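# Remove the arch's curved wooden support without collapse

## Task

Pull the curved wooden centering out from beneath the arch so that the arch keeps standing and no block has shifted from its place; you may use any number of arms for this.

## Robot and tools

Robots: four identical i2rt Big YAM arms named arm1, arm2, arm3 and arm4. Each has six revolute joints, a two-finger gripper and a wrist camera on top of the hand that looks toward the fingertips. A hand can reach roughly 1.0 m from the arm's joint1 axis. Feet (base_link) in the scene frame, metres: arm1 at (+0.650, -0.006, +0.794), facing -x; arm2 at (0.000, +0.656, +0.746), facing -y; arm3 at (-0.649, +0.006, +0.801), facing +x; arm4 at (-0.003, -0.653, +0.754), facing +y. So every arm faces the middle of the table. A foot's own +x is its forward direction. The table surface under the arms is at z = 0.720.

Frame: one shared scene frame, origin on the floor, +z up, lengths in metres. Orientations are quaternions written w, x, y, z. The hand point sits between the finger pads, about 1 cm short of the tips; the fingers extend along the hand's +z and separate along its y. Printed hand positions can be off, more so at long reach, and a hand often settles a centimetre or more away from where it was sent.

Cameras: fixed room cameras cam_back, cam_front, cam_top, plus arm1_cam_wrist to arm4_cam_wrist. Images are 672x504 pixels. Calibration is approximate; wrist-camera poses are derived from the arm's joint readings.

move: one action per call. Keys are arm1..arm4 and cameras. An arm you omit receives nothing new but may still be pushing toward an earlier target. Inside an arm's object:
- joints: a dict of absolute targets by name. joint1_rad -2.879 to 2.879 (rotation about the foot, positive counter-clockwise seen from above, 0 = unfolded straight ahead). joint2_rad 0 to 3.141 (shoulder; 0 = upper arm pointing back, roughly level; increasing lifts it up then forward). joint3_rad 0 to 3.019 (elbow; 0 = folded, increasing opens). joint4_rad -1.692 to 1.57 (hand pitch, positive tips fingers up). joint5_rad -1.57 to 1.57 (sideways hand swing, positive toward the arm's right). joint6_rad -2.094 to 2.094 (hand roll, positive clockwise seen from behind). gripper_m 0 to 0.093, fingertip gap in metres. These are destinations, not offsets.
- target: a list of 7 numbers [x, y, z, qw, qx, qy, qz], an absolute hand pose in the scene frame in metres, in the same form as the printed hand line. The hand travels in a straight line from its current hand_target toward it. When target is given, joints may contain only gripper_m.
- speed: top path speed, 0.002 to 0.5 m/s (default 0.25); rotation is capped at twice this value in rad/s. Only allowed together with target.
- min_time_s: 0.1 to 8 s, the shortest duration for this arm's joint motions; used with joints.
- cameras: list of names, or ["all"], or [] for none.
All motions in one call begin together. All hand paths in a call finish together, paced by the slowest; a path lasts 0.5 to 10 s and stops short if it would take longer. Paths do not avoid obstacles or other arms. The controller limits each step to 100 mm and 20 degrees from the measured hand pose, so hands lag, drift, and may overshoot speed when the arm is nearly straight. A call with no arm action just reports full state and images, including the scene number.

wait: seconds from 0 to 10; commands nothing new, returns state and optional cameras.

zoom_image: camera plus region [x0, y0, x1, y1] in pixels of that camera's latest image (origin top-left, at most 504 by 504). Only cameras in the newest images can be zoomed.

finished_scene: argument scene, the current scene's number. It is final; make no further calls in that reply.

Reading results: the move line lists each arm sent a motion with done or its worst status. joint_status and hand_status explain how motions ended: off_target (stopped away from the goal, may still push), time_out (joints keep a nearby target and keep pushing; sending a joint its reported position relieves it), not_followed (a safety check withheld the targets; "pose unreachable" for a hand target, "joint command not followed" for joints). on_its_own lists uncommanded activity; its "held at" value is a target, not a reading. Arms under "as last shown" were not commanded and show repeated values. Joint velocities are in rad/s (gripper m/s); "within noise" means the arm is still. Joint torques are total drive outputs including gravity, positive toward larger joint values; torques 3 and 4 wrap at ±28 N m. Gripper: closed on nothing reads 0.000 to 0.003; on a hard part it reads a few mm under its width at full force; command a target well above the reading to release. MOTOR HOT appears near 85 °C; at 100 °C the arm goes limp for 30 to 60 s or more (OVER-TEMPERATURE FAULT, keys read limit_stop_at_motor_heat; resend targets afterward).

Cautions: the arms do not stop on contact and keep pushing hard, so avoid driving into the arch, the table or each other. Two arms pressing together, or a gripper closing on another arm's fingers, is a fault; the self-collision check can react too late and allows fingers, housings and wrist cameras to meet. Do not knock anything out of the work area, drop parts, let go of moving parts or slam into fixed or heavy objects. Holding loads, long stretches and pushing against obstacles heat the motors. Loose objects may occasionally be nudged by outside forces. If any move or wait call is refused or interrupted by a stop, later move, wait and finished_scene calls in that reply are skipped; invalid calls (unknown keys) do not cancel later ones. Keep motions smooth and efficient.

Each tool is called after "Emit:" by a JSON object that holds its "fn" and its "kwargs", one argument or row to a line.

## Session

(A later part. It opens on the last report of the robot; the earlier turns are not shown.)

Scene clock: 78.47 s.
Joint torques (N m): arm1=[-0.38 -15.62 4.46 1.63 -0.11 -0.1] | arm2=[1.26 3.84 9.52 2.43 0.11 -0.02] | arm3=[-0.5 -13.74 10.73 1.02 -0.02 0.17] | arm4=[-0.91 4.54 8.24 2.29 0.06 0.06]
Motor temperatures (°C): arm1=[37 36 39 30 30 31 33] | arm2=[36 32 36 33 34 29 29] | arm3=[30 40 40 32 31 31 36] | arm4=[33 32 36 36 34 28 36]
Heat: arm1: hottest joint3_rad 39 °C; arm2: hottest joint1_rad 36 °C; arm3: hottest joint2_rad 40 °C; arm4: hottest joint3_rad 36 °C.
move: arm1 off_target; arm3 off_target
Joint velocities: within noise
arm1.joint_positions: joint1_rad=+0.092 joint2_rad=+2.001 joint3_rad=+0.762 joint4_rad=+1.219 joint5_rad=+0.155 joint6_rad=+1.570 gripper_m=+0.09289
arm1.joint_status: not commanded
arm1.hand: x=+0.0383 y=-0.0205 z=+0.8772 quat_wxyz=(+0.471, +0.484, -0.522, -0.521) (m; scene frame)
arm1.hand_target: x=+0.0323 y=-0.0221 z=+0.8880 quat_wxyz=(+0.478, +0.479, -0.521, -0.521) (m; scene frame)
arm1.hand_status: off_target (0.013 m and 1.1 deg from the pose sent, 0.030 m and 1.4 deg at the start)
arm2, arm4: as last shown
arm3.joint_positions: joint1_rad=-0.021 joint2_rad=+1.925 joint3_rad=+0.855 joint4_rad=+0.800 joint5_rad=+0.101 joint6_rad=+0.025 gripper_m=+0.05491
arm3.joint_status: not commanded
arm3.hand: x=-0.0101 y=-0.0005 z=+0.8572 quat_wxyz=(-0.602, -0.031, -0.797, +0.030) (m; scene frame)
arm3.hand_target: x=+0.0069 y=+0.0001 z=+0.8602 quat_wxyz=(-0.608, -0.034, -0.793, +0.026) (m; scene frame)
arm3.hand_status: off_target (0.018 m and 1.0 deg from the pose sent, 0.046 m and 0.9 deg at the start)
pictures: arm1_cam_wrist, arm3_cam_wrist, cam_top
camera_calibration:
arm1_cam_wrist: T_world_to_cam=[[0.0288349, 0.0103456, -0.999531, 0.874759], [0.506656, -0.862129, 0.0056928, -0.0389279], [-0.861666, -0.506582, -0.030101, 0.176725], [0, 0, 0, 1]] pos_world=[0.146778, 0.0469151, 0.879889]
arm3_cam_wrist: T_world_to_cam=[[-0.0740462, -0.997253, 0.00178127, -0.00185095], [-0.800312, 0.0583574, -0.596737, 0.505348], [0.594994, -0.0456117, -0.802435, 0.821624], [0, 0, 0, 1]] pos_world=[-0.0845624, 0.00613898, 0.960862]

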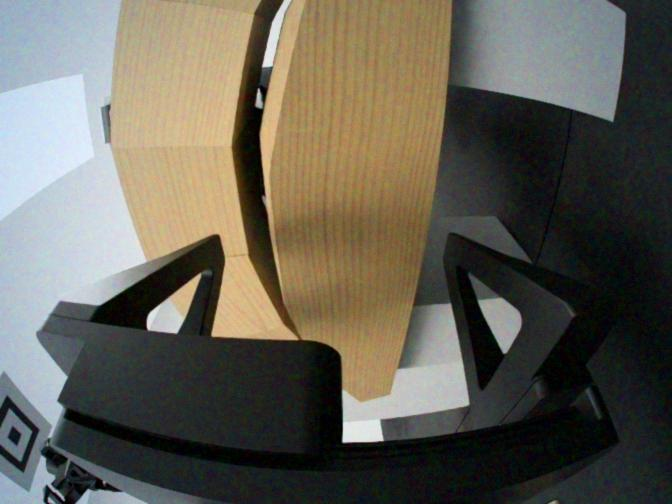

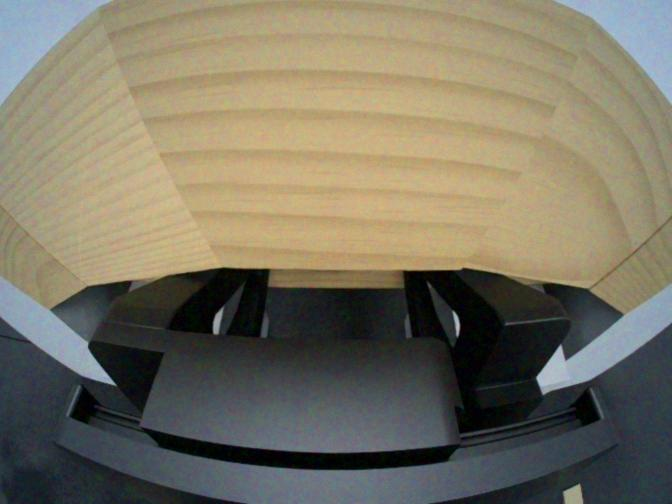

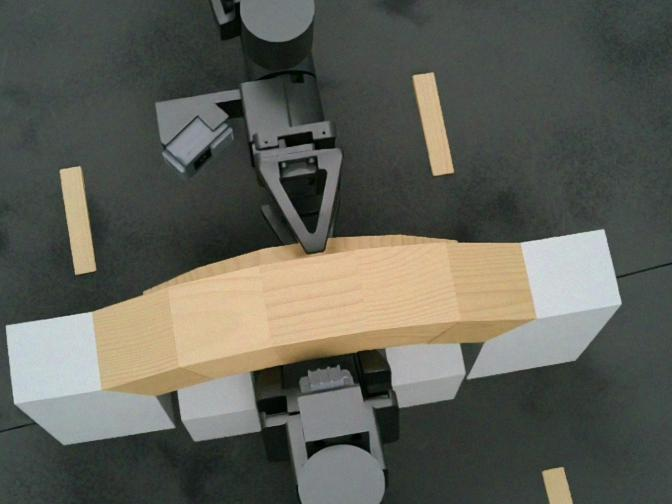

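Emit:
{"fn": "move", "kwargs": {
  "arm3": {"target":[0.018,0.000,0.860,0.6082,0.0339,0.7927,-0.0260],"speed":0.08}
}}

Emit:
{"fn": "move", "kwargs": {
  "arm1": {"joints":{"gripper_m":0.05}},
  "cameras": ["arm1_cam_wrist","cam_top","cam_front"]
}}

Scene clock: 80.20 s.
Joint torques (N m): arm1=[-0.26 -15.79 4.3 2.73 0 -0.15] | arm2=[1.2 3.78 9.51 2.44 0.1 -0.01] | arm3=[-0.32 -14.62 11.14 1.17 0.03 0.17] | arm4=[-1.2 4.54 8.17 2.35 0.05 0.09]
Motor temperatures (°C): arm1=[37 36 39 30 30 31 33] | arm2=[36 32 36 33 34 29 29] | arm3=[30 40 40 32 31 31 36] | arm4=[33 32 36 36 34 28 36]
Heat: arm1: hottest joint3_rad 39 °C; arm2: hottest joint1_rad 36 °C; arm3: hottest joint2_rad 40 °C; arm4: hottest joint3_rad 36 °C.
move: arm3 off_target
Joint velocities: within noise
arm1.joint_positions: joint1_rad=+0.092 joint2_rad=+2.001 joint3_rad=+0.762 joint4_rad=+1.197 joint5_rad=+0.153 joint6_rad=+1.575 gripper_m=+0.09296
arm1.joint_status: not commanded
arm1.hand: x=+0.0384 y=-0.0209 z=+0.8716 quat_wxyz=(+0.467, +0.489, -0.528, -0.514) (m; scene frame)
arm1.hand_target: x=+0.0322 y=-0.0221 z=+0.8881 quat_wxyz=(+0.479, +0.478, -0.521, -0.521) (m; scene frame)
arm1.hand_status: not commanded
arm2, arm4: as last shown
arm3.joint_positions: joint1_rad=-0.021 joint2_rad=+1.945 joint3_rad=+0.880 joint4_rad=+0.780 joint5_rad=+0.100 joint6_rad=+0.025 gripper_m=+0.05491
arm3.joint_status: not commanded
arm3.hand: x=-0.0027 y=-0.0002 z=+0.8505 quat_wxyz=(-0.596, -0.031, -0.801, +0.030) (m; scene frame)
arm3.hand_target: x=+0.0166 y=+0.0000 z=+0.8605 quat_wxyz=(-0.608, -0.034, -0.793, +0.026) (m; scene frame)
arm3.hand_status: off_target (0.023 m and 1.8 deg from the pose sent, 0.028 m and 1.0 deg at the start)
pictures: none

Scene clock: 80.90 s.
Joint torques (N m): arm1=[-0.62 -15.62 4.48 2.71 -0.02 -0.16] | arm2=[0.91 3.78 9.47 2.48 0.09 -0.01] | arm3=[-0.32 -14.62 11.12 1.18 0.03 0.17] | arm4=[-0.73 4.31 8.21 2.32 0.08 0.08]
Motor temperatures (°C): arm1=[37 36 39 30 30 31 33] | arm2=[36 32 36 33 34 29 29] | arm3=[30 40 40 32 31 31 36] | arm4=[33 32 36 36 34 28 36]
Heat: arm1: hottest joint3_rad 39 °C; arm2: hottest joint1_rad 36 °C; arm3: hottest joint2_rad 40 °C; arm4: hottest joint3_rad 36 °C.
move: arm1 done
Joint velocities: within noise
arm1.joint_positions: joint1_rad=+0.092 joint2_rad=+2.001 joint3_rad=+0.762 joint4_rad=+1.197 joint5_rad=+0.153 joint6_rad=+1.576 gripper_m=+0.05025
arm1.joint_status: all done
arm1.hand: x=+0.0384 y=-0.0209 z=+0.8716 quat_wxyz=(+0.467, +0.489, -0.528, -0.514) (m; scene frame)
arm1.hand_target: x=+0.0322 y=-0.0221 z=+0.8881 quat_wxyz=(+0.479, +0.478, -0.521, -0.521) (m; scene frame)
arm1.hand_status: not commanded
arm2, arm3, arm4: as last shown
pictures: arm1_cam_wrist, cam_front, cam_top
camera_calibration:
arm1_cam_wrist: T_world_to_cam=[[0.0507372, 0.00543033, -0.998697, 0.867509], [0.508335, -0.8609, 0.0211441, -0.0527726], [-0.859663, -0.508746, -0.0464401, 0.1906], [0, 0, 0, 1]] pos_world=[0.146663, 0.0468243, 0.876346]

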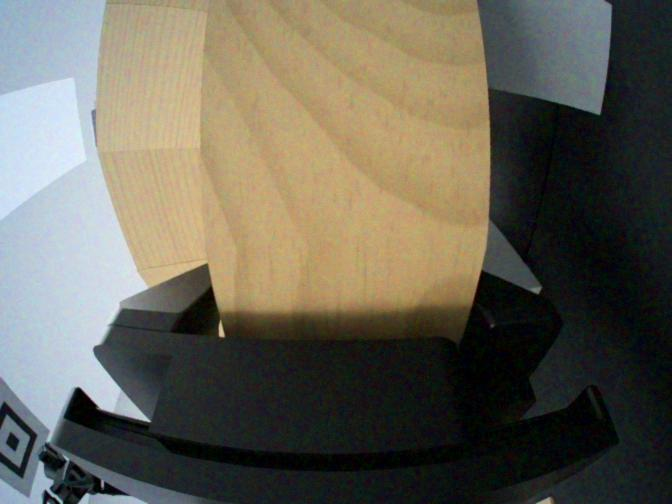

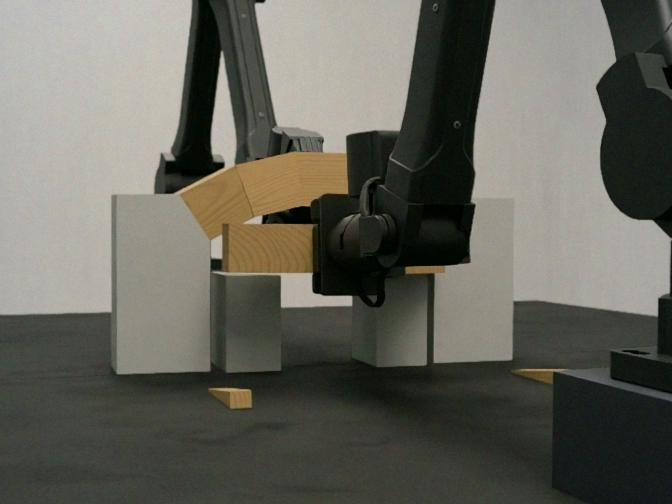

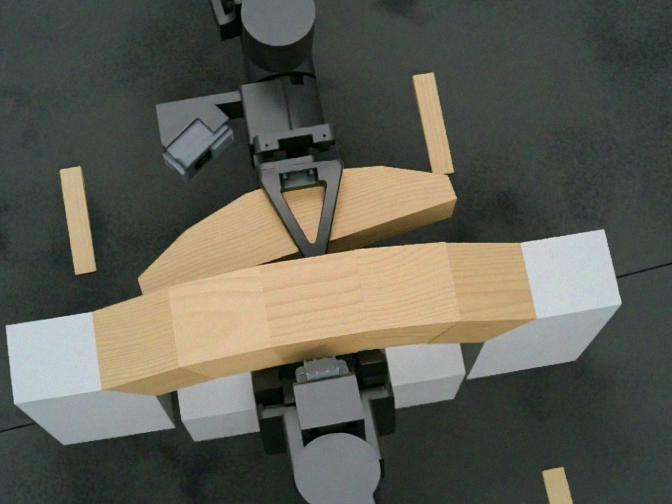

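Emit:
{"fn": "move", "kwargs": {
  "arm1": {"joints":{"gripper_m":0.042}},
  "arm3": {"target":[-0.10,0.005,0.870,0.6082,0.0339,0.7927,-0.0260],"speed":0.15},
  "cameras": ["arm1_cam_wrist","arm3_cam_wrist"]
}}

Scene clock: 82.70 s.
Joint torques (N m): arm1=[-0.38 -15.62 4.49 2.71 -0.01 -0.15] | arm2=[1.14 3.66 9.47 2.48 0.1 -0.01] | arm3=[0.56 -14.45 4.97 2.32 0.29 0.2] | arm4=[-1.2 4.78 8.25 2.26 0.05 0.07]
Motor temperatures (°C): arm1=[37 36 39 30 30 31 33] | arm2=[36 32 36 33 34 29 29] | arm3=[30 40 40 32 31 31 36] | arm4=[33 32 36 36 34 28 36]
Heat: arm1: hottest joint3_rad 39 °C; arm2: hottest joint1_rad 36 °C; arm3: hottest joint2_rad 40 °C; arm4: hottest joint3_rad 36 °C.
move: arm1 off_target; arm3 off_target
Joint velocities: within noise
arm1.joint_positions: joint1_rad=+0.092 joint2_rad=+2.001 joint3_rad=+0.762 joint4_rad=+1.197 joint5_rad=+0.153 joint6_rad=+1.576 gripper_m=+0.04888
arm1.joint_status: gripper_m off_target (ended at +0.04890, target +0.04200)
arm1.hand: x=+0.0384 y=-0.0209 z=+0.8716 quat_wxyz=(+0.467, +0.489, -0.528, -0.514) (m; scene frame)
arm1.hand_target: x=+0.0322 y=-0.0221 z=+0.8881 quat_wxyz=(+0.479, +0.478, -0.521, -0.521) (m; scene frame)
arm1.hand_status: not commanded
arm2.joint_positions: joint1_rad=-0.491 joint2_rad=+0.571 joint3_rad=+1.396 joint4_rad=-1.145 joint5_rad=+0.158 joint6_rad=+0.378 gripper_m=+0.09396
arm2.joint_status: not commanded
arm2.hand: x=-0.1424 y=+0.4717 z=+1.3418 quat_wxyz=(-0.330, -0.780, -0.216, +0.486) (m; scene frame)
arm2.hand_target: x=-0.1404 y=+0.4751 z=+1.3501 quat_wxyz=(-0.336, -0.774, -0.213, +0.492) (m; scene frame)
arm2.hand_status: not commanded
arm3.joint_positions: joint1_rad=-0.015 joint2_rad=+1.791 joint3_rad=+0.596 joint4_rad=+0.899 joint5_rad=+0.111 joint6_rad=+0.027 gripper_m=+0.05491
arm3.joint_status: not commanded
arm3.hand: x=-0.1011 y=-0.0004 z=+0.8547 quat_wxyz=(-0.592, -0.032, -0.804, +0.032) (m; scene frame)
arm3.hand_target: x=-0.1001 y=+0.0049 z=+0.8696 quat_wxyz=(-0.608, -0.034, -0.793, +0.026) (m; scene frame)
arm3.hand_status: off_target (0.016 m and 2.4 deg from the pose sent, 0.099 m and 1.8 deg at the start)
arm4.joint_positions: joint1_rad=-0.377 joint2_rad=+0.615 joint3_rad=+1.493 joint4_rad=-1.274 joint5_rad=+0.157 joint6_rad=-0.616 gripper_m=+0.09396
arm4.joint_status: not commanded
arm4.hand: x=+0.0978 y=-0.4603 z=+1.3602 quat_wxyz=(-0.554, +0.623, -0.545, -0.090) (m; scene frame)
arm4.hand_target: x=+0.0963 y=-0.4637 z=+1.3683 quat_wxyz=(-0.562, +0.618, -0.542, -0.093) (m; scene frame)
arm4.hand_status: not commanded
pictures: arm1_cam_wrist, arm3_cam_wrist
camera_calibration:
arm1_cam_wrist: T_world_to_cam=[[0.0507372, 0.00543033, -0.998697, 0.867509], [0.508335, -0.8609, 0.0211441, -0.0527726], [-0.859663, -0.508746, -0.0464401, 0.1906], [0, 0, 0, 1]] pos_world=[0.146663, 0.0468243, 0.876346]
arm3_cam_wrist: T_world_to_cam=[[-0.0776909, -0.996964, 0.00512514, -0.0118302], [-0.814953, 0.0605443, -0.576356, 0.41216], [0.574296, -0.0489544, -0.817183, 0.884319], [0, 0, 0, 1]] pos_world=[-0.172889, 0.00654307, 0.960262]

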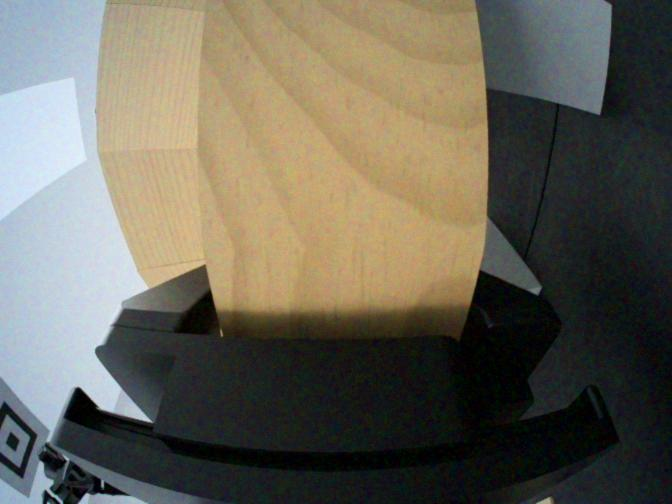

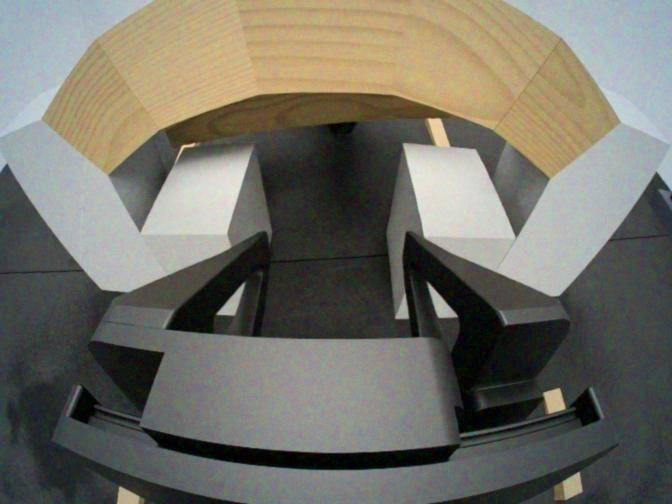

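Emit:
{"fn": "move", "kwargs": {
  "arm1": {"target":[0.20,-0.010,0.905,0.4783,0.4783,-0.5206,-0.5206],"speed":0.12}
}}

Emit:
{"fn": "move", "kwargs": {
  "arm1": {"target":[0.28,0.0,0.85,0,0.676,-0.737,0],"speed":0.3},
  "cameras": ["arm1_cam_wrist","cam_top","cam_front","cam_back"]
}}

Scene clock: 85.70 s.
Joint torques (N m): arm1=[-0.79 -11.4 1.52 4.66 -0.07 -0.17] | arm2=[1.03 3.9 9.57 2.41 0.09 -0.02] | arm3=[0.5 -14.39 4.92 2.29 0.29 0.2] | arm4=[-1.14 4.84 8.36 2.24 0.05 0.06]
Motor temperatures (°C): arm1=[37 36 39 30 30 31 33] | arm2=[36 32 36 33 34 29 29] | arm3=[30 40 40 32 31 31 36] | arm4=[33 32 36 36 34 28 36]
Heat: arm1: hottest joint3_rad 39 °C; arm2: hottest joint1_rad 36 °C; arm3: hottest joint2_rad 40 °C; arm4: hottest joint3_rad 36 °C.
move: arm1 off_target
Joint velocities: within noise
arm1.joint_positions: joint1_rad=+0.092 joint2_rad=+1.803 joint3_rad=+0.306 joint4_rad=+1.407 joint5_rad=+0.152 joint6_rad=+1.576 gripper_m=+0.04888
arm1.joint_status: not commanded
arm1.hand: x=+0.2016 y=-0.0101 z=+0.8762 quat_wxyz=(+0.453, +0.502, -0.538, -0.502) (m; scene frame)
arm1.hand_target: x=+0.2003 y=-0.0100 z=+0.9041 quat_wxyz=(+0.478, +0.479, -0.521, -0.521) (m; scene frame)
arm1.hand_status: off_target (0.029 m and 4.9 deg from the pose sent, 0.165 m and 2.2 deg at the start)
arm2, arm3, arm4: as last shown
arm3.hand: x=-0.1011 y=-0.0004 z=+0.8549 quat_wxyz=(-0.592, -0.032, -0.804, +0.032) (m; scene frame)
arm3.hand_target: x=-0.1000 y=+0.0049 z=+0.8699 quat_wxyz=(-0.608, -0.034, -0.793, +0.026) (m; scene frame)
pictures: none

Scene clock: 89.17 s.
Joint torques (N m): arm1=[-1.61 -8.29 9.94 -0.66 0 -0.19] | arm2=[1.32 3.66 9.47 2.48 0.11 0] | arm3=[0.67 -14.33 4.89 2.32 0.3 0.2] | arm4=[-1.2 4.78 8.28 2.29 0.07 0.06]
Motor temperatures (°C): arm1=[37 36 40 30 30 31 34] | arm2=[36 32 36 33 34 29 29] | arm3=[30 41 40 32 30 31 36] | arm4=[33 32 36 36 34 28 36]
Heat: arm1: hottest joint3_rad 40 °C; arm2: hottest joint1_rad 36 °C; arm3: hottest joint2_rad 41 °C; arm4: hottest joint3_rad 36 °C.
move: arm1 off_target
Joint velocities: within noise
arm1.joint_positions: joint1_rad=+0.020 joint2_rad=+1.466 joint3_rad=+0.826 joint4_rad=-0.972 joint5_rad=-0.006 joint6_rad=+1.647 gripper_m=+0.04888
arm1.joint_status: not commanded
arm1.hand: x=+0.3049 y=-0.0052 z=+0.8341 quat_wxyz=(-0.015, +0.677, -0.735, +0.012) (m; scene frame)
arm1.hand_target: x=+0.2811 y=+0.0001 z=+0.8503 quat_wxyz=(+0.000, +0.676, -0.737, -0.001) (m; scene frame)
arm1.hand_status: off_target (0.030 m and 2.2 deg from the pose sent, 0.083 m and 85.2 deg at the start)
arm2, arm3, arm4: as last shown
pictures: arm1_cam_wrist, cam_back, cam_front, cam_top
camera_calibration:
arm1_cam_wrist: T_world_to_cam=[[0.995365, -0.0817272, 0.0506841, -0.347243], [-0.0959879, -0.812118, 0.575544, -0.451866], [-0.00587616, -0.577741, -0.816199, 0.807352], [0, 0, 0, 1]] pos_world=[0.307004, 0.0710931, 0.936628]

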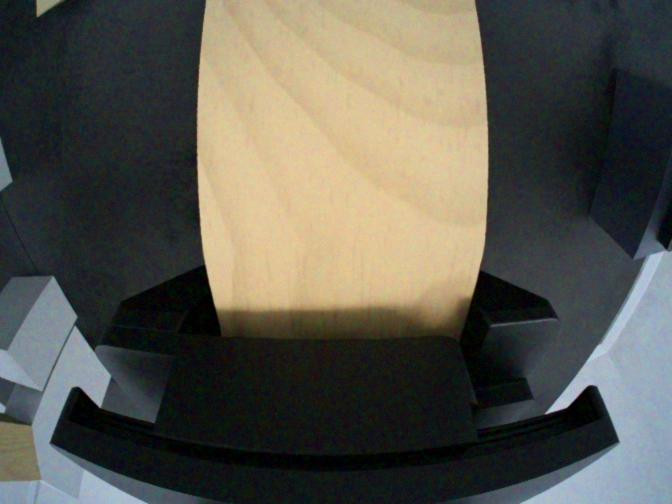

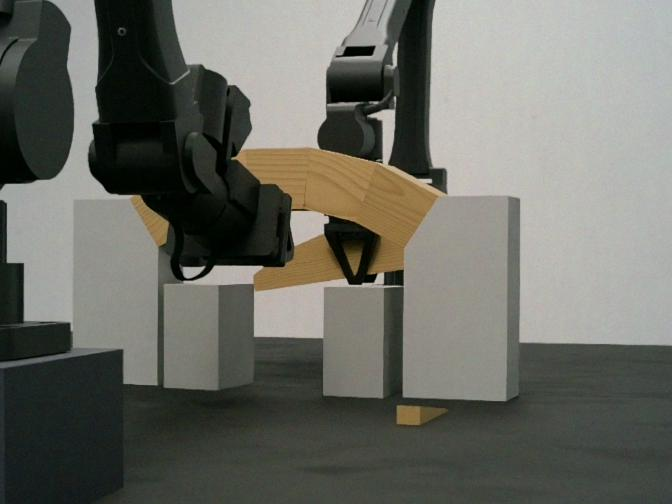

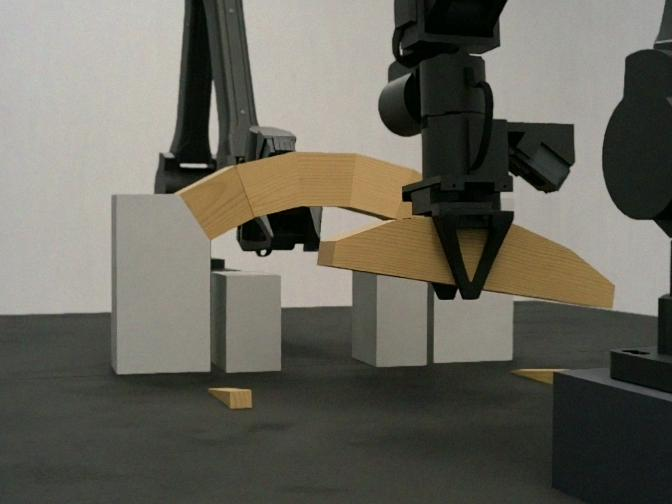

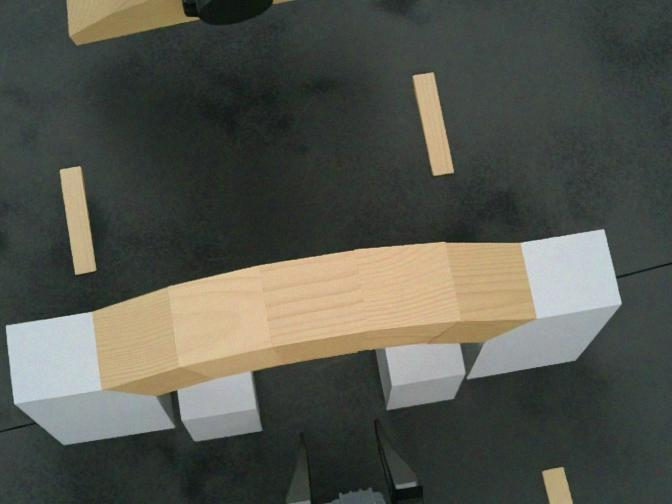

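Emit:
{"fn": "move", "kwargs": {
  "arm1": {"target":[0.28,0.0,0.78,-0.0501,0.6742,-0.735,-0.0546],"speed":0.12},
  "cameras": ["cam_front"]
}}

Scene clock: 90.90 s.
Joint torques (N m): arm1=[0.67 -9.82 4.67 0.72 0.4 0.01] | arm2=[1.26 3.6 9.48 2.43 0.09 0] | arm3=[0.56 -14.39 4.92 2.28 0.3 0.21] | arm4=[-1.2 4.25 8.42 2.4 0.07 0.07]
Motor temperatures (°C): arm1=[37 36 40 30 30 31 34] | arm2=[36 32 37 33 34 29 29] | arm3=[30 41 40 32 30 31 36] | arm4=[33 32 36 36 34 28 36]
Heat: arm1: hottest joint3_rad 40 °C; arm2: hottest joint3_rad 37 °C; arm3: hottest joint2_rad 41 °C; arm4: hottest joint3_rad 36 °C.
move: arm1 done
Joint velocities: within noise
arm1.joint_positions: joint1_rad=+0.062 joint2_rad=+1.611 joint3_rad=+0.815 joint4_rad=-0.790 joint5_rad=+0.133 joint6_rad=+1.697 gripper_m=+0.04888
arm1.joint_status: not commanded
arm1.hand: x=+0.2813 y=+0.0039 z=+0.7826 quat_wxyz=(-0.050, +0.674, -0.736, -0.050) (m; scene frame)
arm1.hand_target: x=+0.2801 y=+0.0000 z=+0.7800 quat_wxyz=(-0.050, +0.674, -0.735, -0.055) (m; scene frame)
arm1.hand_status: done (0.005 m and 0.5 deg from the pose sent, 0.060 m and 8.6 deg at the start)
arm2, arm3, arm4: as last shown
pictures: cam_front

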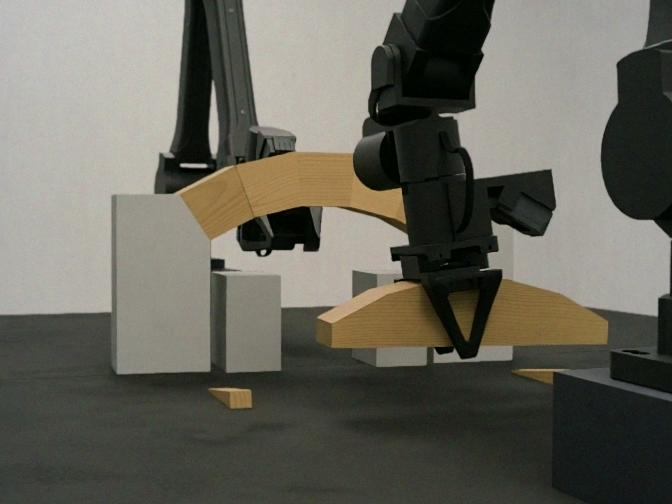

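Emit:
{"fn": "move", "kwargs": {
  "arm1": {"target":[0.28,0.0,0.742,-0.0501,0.6742,-0.735,-0.0546],"speed":0.06},
  "cameras": ["cam_front"]
}}

Scene clock: 92.27 s.
Joint torques (N m): arm1=[0.62 -10.23 3.92 0.75 0.41 0.03] | arm2=[1.08 3.72 9.44 2.51 0.1 -0.03] | arm3=[0.38 -14.33 4.89 2.32 0.29 0.2] | arm4=[-1.38 4.89 8.23 2.26 0.04 0.07]
Motor temperatures (°C): arm1=[37 36 40 30 30 31 34] | arm2=[36 32 37 33 34 29 29] | arm3=[30 41 40 32 30 31 36] | arm4=[33 32 36 36 34 28 35]
Heat: arm1: hottest joint3_rad 40 °C; arm2: hottest joint3_rad 37 °C; arm3: hottest joint2_rad 41 °C; arm4: hottest joint3_rad 36 °C.
move: arm1 done
Joint velocities: within noise
arm1.joint_positions: joint1_rad=+0.062 joint2_rad=+1.699 joint3_rad=+0.792 joint4_rad=-0.675 joint5_rad=+0.133 joint6_rad=+1.698 gripper_m=+0.04888
arm1.joint_status: not commanded
arm1.hand: x=+0.2797 y=+0.0042 z=+0.7458 quat_wxyz=(-0.049, +0.673, -0.736, -0.052) (m; scene frame)
arm1.hand_target: x=+0.2802 y=+0.0000 z=+0.7420 quat_wxyz=(-0.050, +0.674, -0.735, -0.054) (m; scene frame)
arm1.hand_status: done (0.006 m and 0.4 deg from the pose sent, 0.041 m and 0.5 deg at the start)
arm2, arm3, arm4: as last shown
pictures: cam_front

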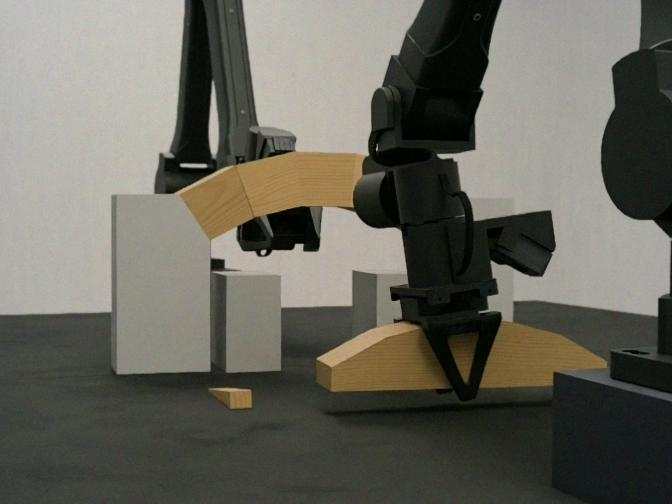

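Emit:
{"fn": "move", "kwargs": {
  "arm1": {"target":[0.28,0.0,0.731,-0.0501,0.6742,-0.735,-0.0546],"speed":0.05},
  "cameras": ["cam_front"]
}}

Scene clock: 93.33 s.
Joint torques (N m): arm1=[0.79 -9.99 3.62 0.91 0.38 0.02] | arm2=[1.03 3.84 9.54 2.5 0.1 -0.01] | arm3=[0.62 -14.39 4.92 2.29 0.29 0.2] | arm4=[-1.2 4.31 8.28 2.39 0.02 0.06]
Motor temperatures (°C): arm1=[37 36 40 30 30 31 34] | arm2=[36 32 37 33 34 29 29] | arm3=[30 41 39 32 30 31 36] | arm4=[33 32 36 36 34 28 35]
Heat: arm1: hottest joint3_rad 40 °C; arm2: hottest joint3_rad 37 °C; arm3: hottest joint2_rad 41 °C; arm4: hottest joint3_rad 36 °C.
move: arm1 done
Joint velocities: within noise
arm1.joint_positions: joint1_rad=+0.062 joint2_rad=+1.720 joint3_rad=+0.789 joint4_rad=-0.645 joint5_rad=+0.134 joint6_rad=+1.698 gripper_m=+0.04888
arm1.joint_status: not commanded
arm1.hand: x=+0.2775 y=+0.0043 z=+0.7380 quat_wxyz=(-0.047, +0.673, -0.737, -0.054) (m; scene frame)
arm1.hand_target: x=+0.2802 y=+0.0002 z=+0.7312 quat_wxyz=(-0.050, +0.674, -0.735, -0.055) (m; scene frame)
arm1.hand_status: done (0.009 m and 0.5 deg from the pose sent, 0.016 m and 0.4 deg at the start)
arm2, arm3, arm4: as last shown
pictures: cam_front

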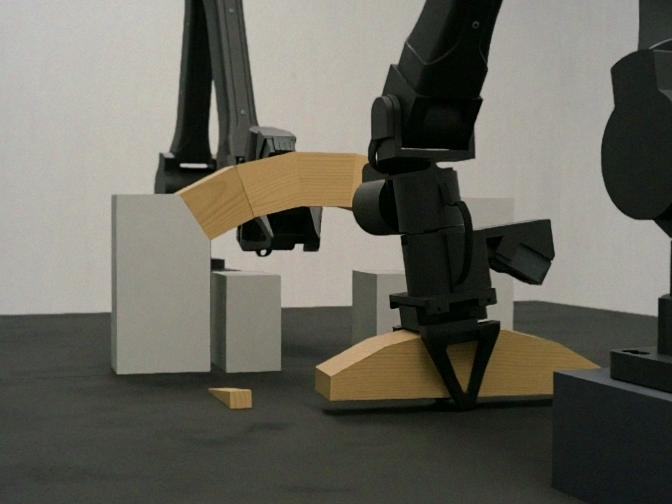

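Emit:
{"fn": "move", "kwargs": {
  "arm1": {"joints":{"gripper_m":0.075}}
}}

Emit:
{"fn": "move", "kwargs": {
  "arm1": {"target":[0.28,0.004,0.86,-0.0501,0.6742,-0.735,-0.0546],"speed":0.15},
  "arm3": {"target":[-0.25,0.005,0.900,0.6082,0.0339,0.7927,-0.0260],"speed":0.2},
  "cameras": ["cam_front","cam_back","cam_top"]
}}

Scene clock: 94.13 s.
Joint torques (N m): arm1=[0.67 -10.05 3.6 0.8 0.28 0.02] | arm2=[0.91 3.96 9.51 2.48 0.09 -0.03] | arm3=[0.67 -14.39 4.89 2.26 0.3 0.2] | arm4=[-1.14 4.37 8.25 2.19 0.06 0.05]
Motor temperatures (°C): arm1=[37 36 40 30 30 31 34] | arm2=[36 32 37 33 34 29 29] | arm3=[30 41 39 32 30 31 36] | arm4=[33 32 36 36 34 28 35]
Heat: arm1: hottest joint3_rad 40 °C; arm2: hottest joint3_rad 37 °C; arm3: hottest joint2_rad 41 °C; arm4: hottest joint3_rad 36 °C.
move: arm1 done
Joint velocities: within noise
arm1.joint_positions: joint1_rad=+0.062 joint2_rad=+1.720 joint3_rad=+0.789 joint4_rad=-0.643 joint5_rad=+0.137 joint6_rad=+1.699 gripper_m=+0.07482
arm1.joint_status: all done
arm1.hand: x=+0.2771 y=+0.0048 z=+0.7381 quat_wxyz=(-0.047, +0.672, -0.737, -0.056) (m; scene frame)
arm1.hand_target: x=+0.2802 y=+0.0002 z=+0.7312 quat_wxyz=(-0.050, +0.674, -0.735, -0.055) (m; scene frame)
arm1.hand_status: not commanded
arm2, arm3, arm4: as last shown
pictures: none

Scene clock: 95.90 s.
Joint torques (N m): arm1=[-0.44 -9.93 8.75 -0.54 0.28 -0.13] | arm2=[1.38 3.9 9.47 2.44 0.09 -0.02] | arm3=[0.56 -6.65 5.12 0.84 0.29 0.19] | arm4=[-0.67 4.6 8.29 2.28 0.01 0.07]
Motor temperatures (°C): arm1=[37 36 40 30 30 31 34] | arm2=[36 32 37 33 34 29 29] | arm3=[30 41 39 32 30 31 36] | arm4=[33 32 36 36 34 28 35]
Heat: arm1: hottest joint3_rad 40 °C; arm2: hottest joint3_rad 37 °C; arm3: hottest joint2_rad 41 °C; arm4: hottest joint3_rad 36 °C.
move: arm1 off_target; arm3 done
Joint velocities: within noise
arm1.joint_positions: joint1_rad=+0.062 joint2_rad=+1.471 joint3_rad=+0.858 joint4_rad=-1.004 joint5_rad=+0.137 joint6_rad=+1.699 gripper_m=+0.07492
arm1.joint_status: not commanded
arm1.hand: x=+0.2974 y=+0.0046 z=+0.8438 quat_wxyz=(-0.063, +0.673, -0.736, -0.042) (m; scene frame)
arm1.hand_target: x=+0.2806 y=+0.0040 z=+0.8600 quat_wxyz=(-0.050, +0.674, -0.735, -0.055) (m; scene frame)
arm1.hand_status: off_target (0.024 m and 2.1 deg from the pose sent, 0.122 m and 0.5 deg at the start)
arm2, arm4: as last shown
arm3.joint_positions: joint1_rad=+0.007 joint2_rad=+1.371 joint3_rad=+0.199 joint4_rad=+0.915 joint5_rad=+0.132 joint6_rad=+0.032 gripper_m=+0.05491
arm3.joint_status: not commanded
arm3.hand: x=-0.2478 y=+0.0014 z=+0.8982 quat_wxyz=(-0.608, -0.033, -0.793, +0.031) (m; scene frame)
arm3.hand_target: x=-0.2499 y=+0.0050 z=+0.9000 quat_wxyz=(-0.608, -0.034, -0.792, +0.026) (m; scene frame)
arm3.hand_status: done (0.005 m and 0.6 deg from the pose sent, 0.156 m and 2.4 deg at the start)
pictures: cam_back, cam_front, cam_top

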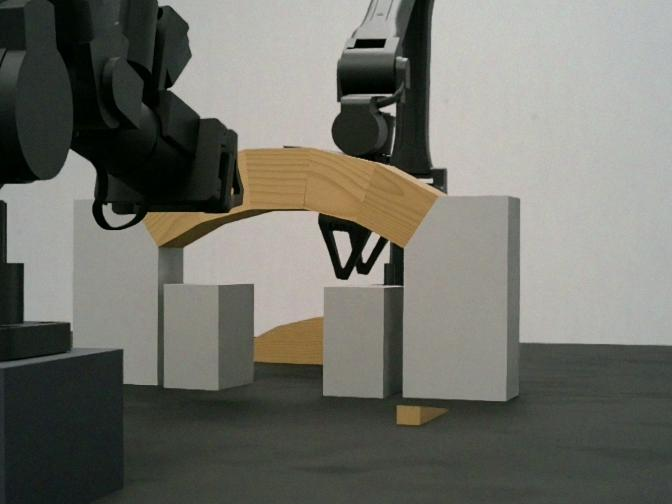

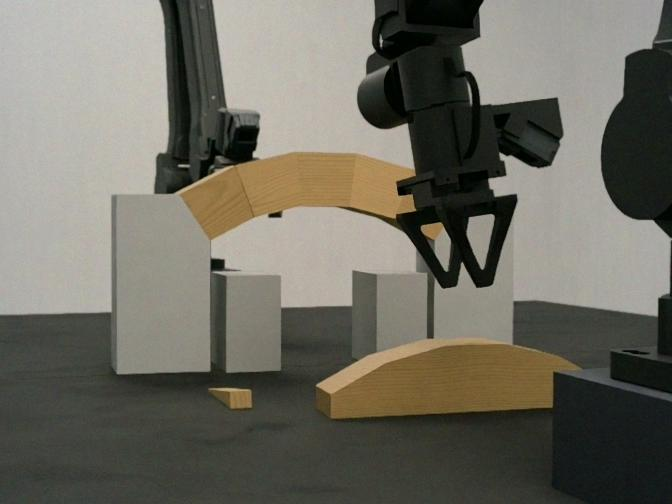

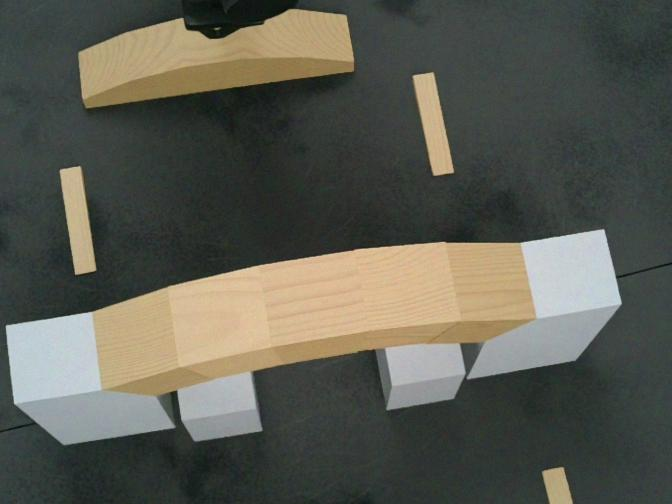

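Success. On to scene 2.

Emit:
{"fn": "finished_scene", "kwargs": {
  "scene": 1
}}

The scene is finished: the task was done.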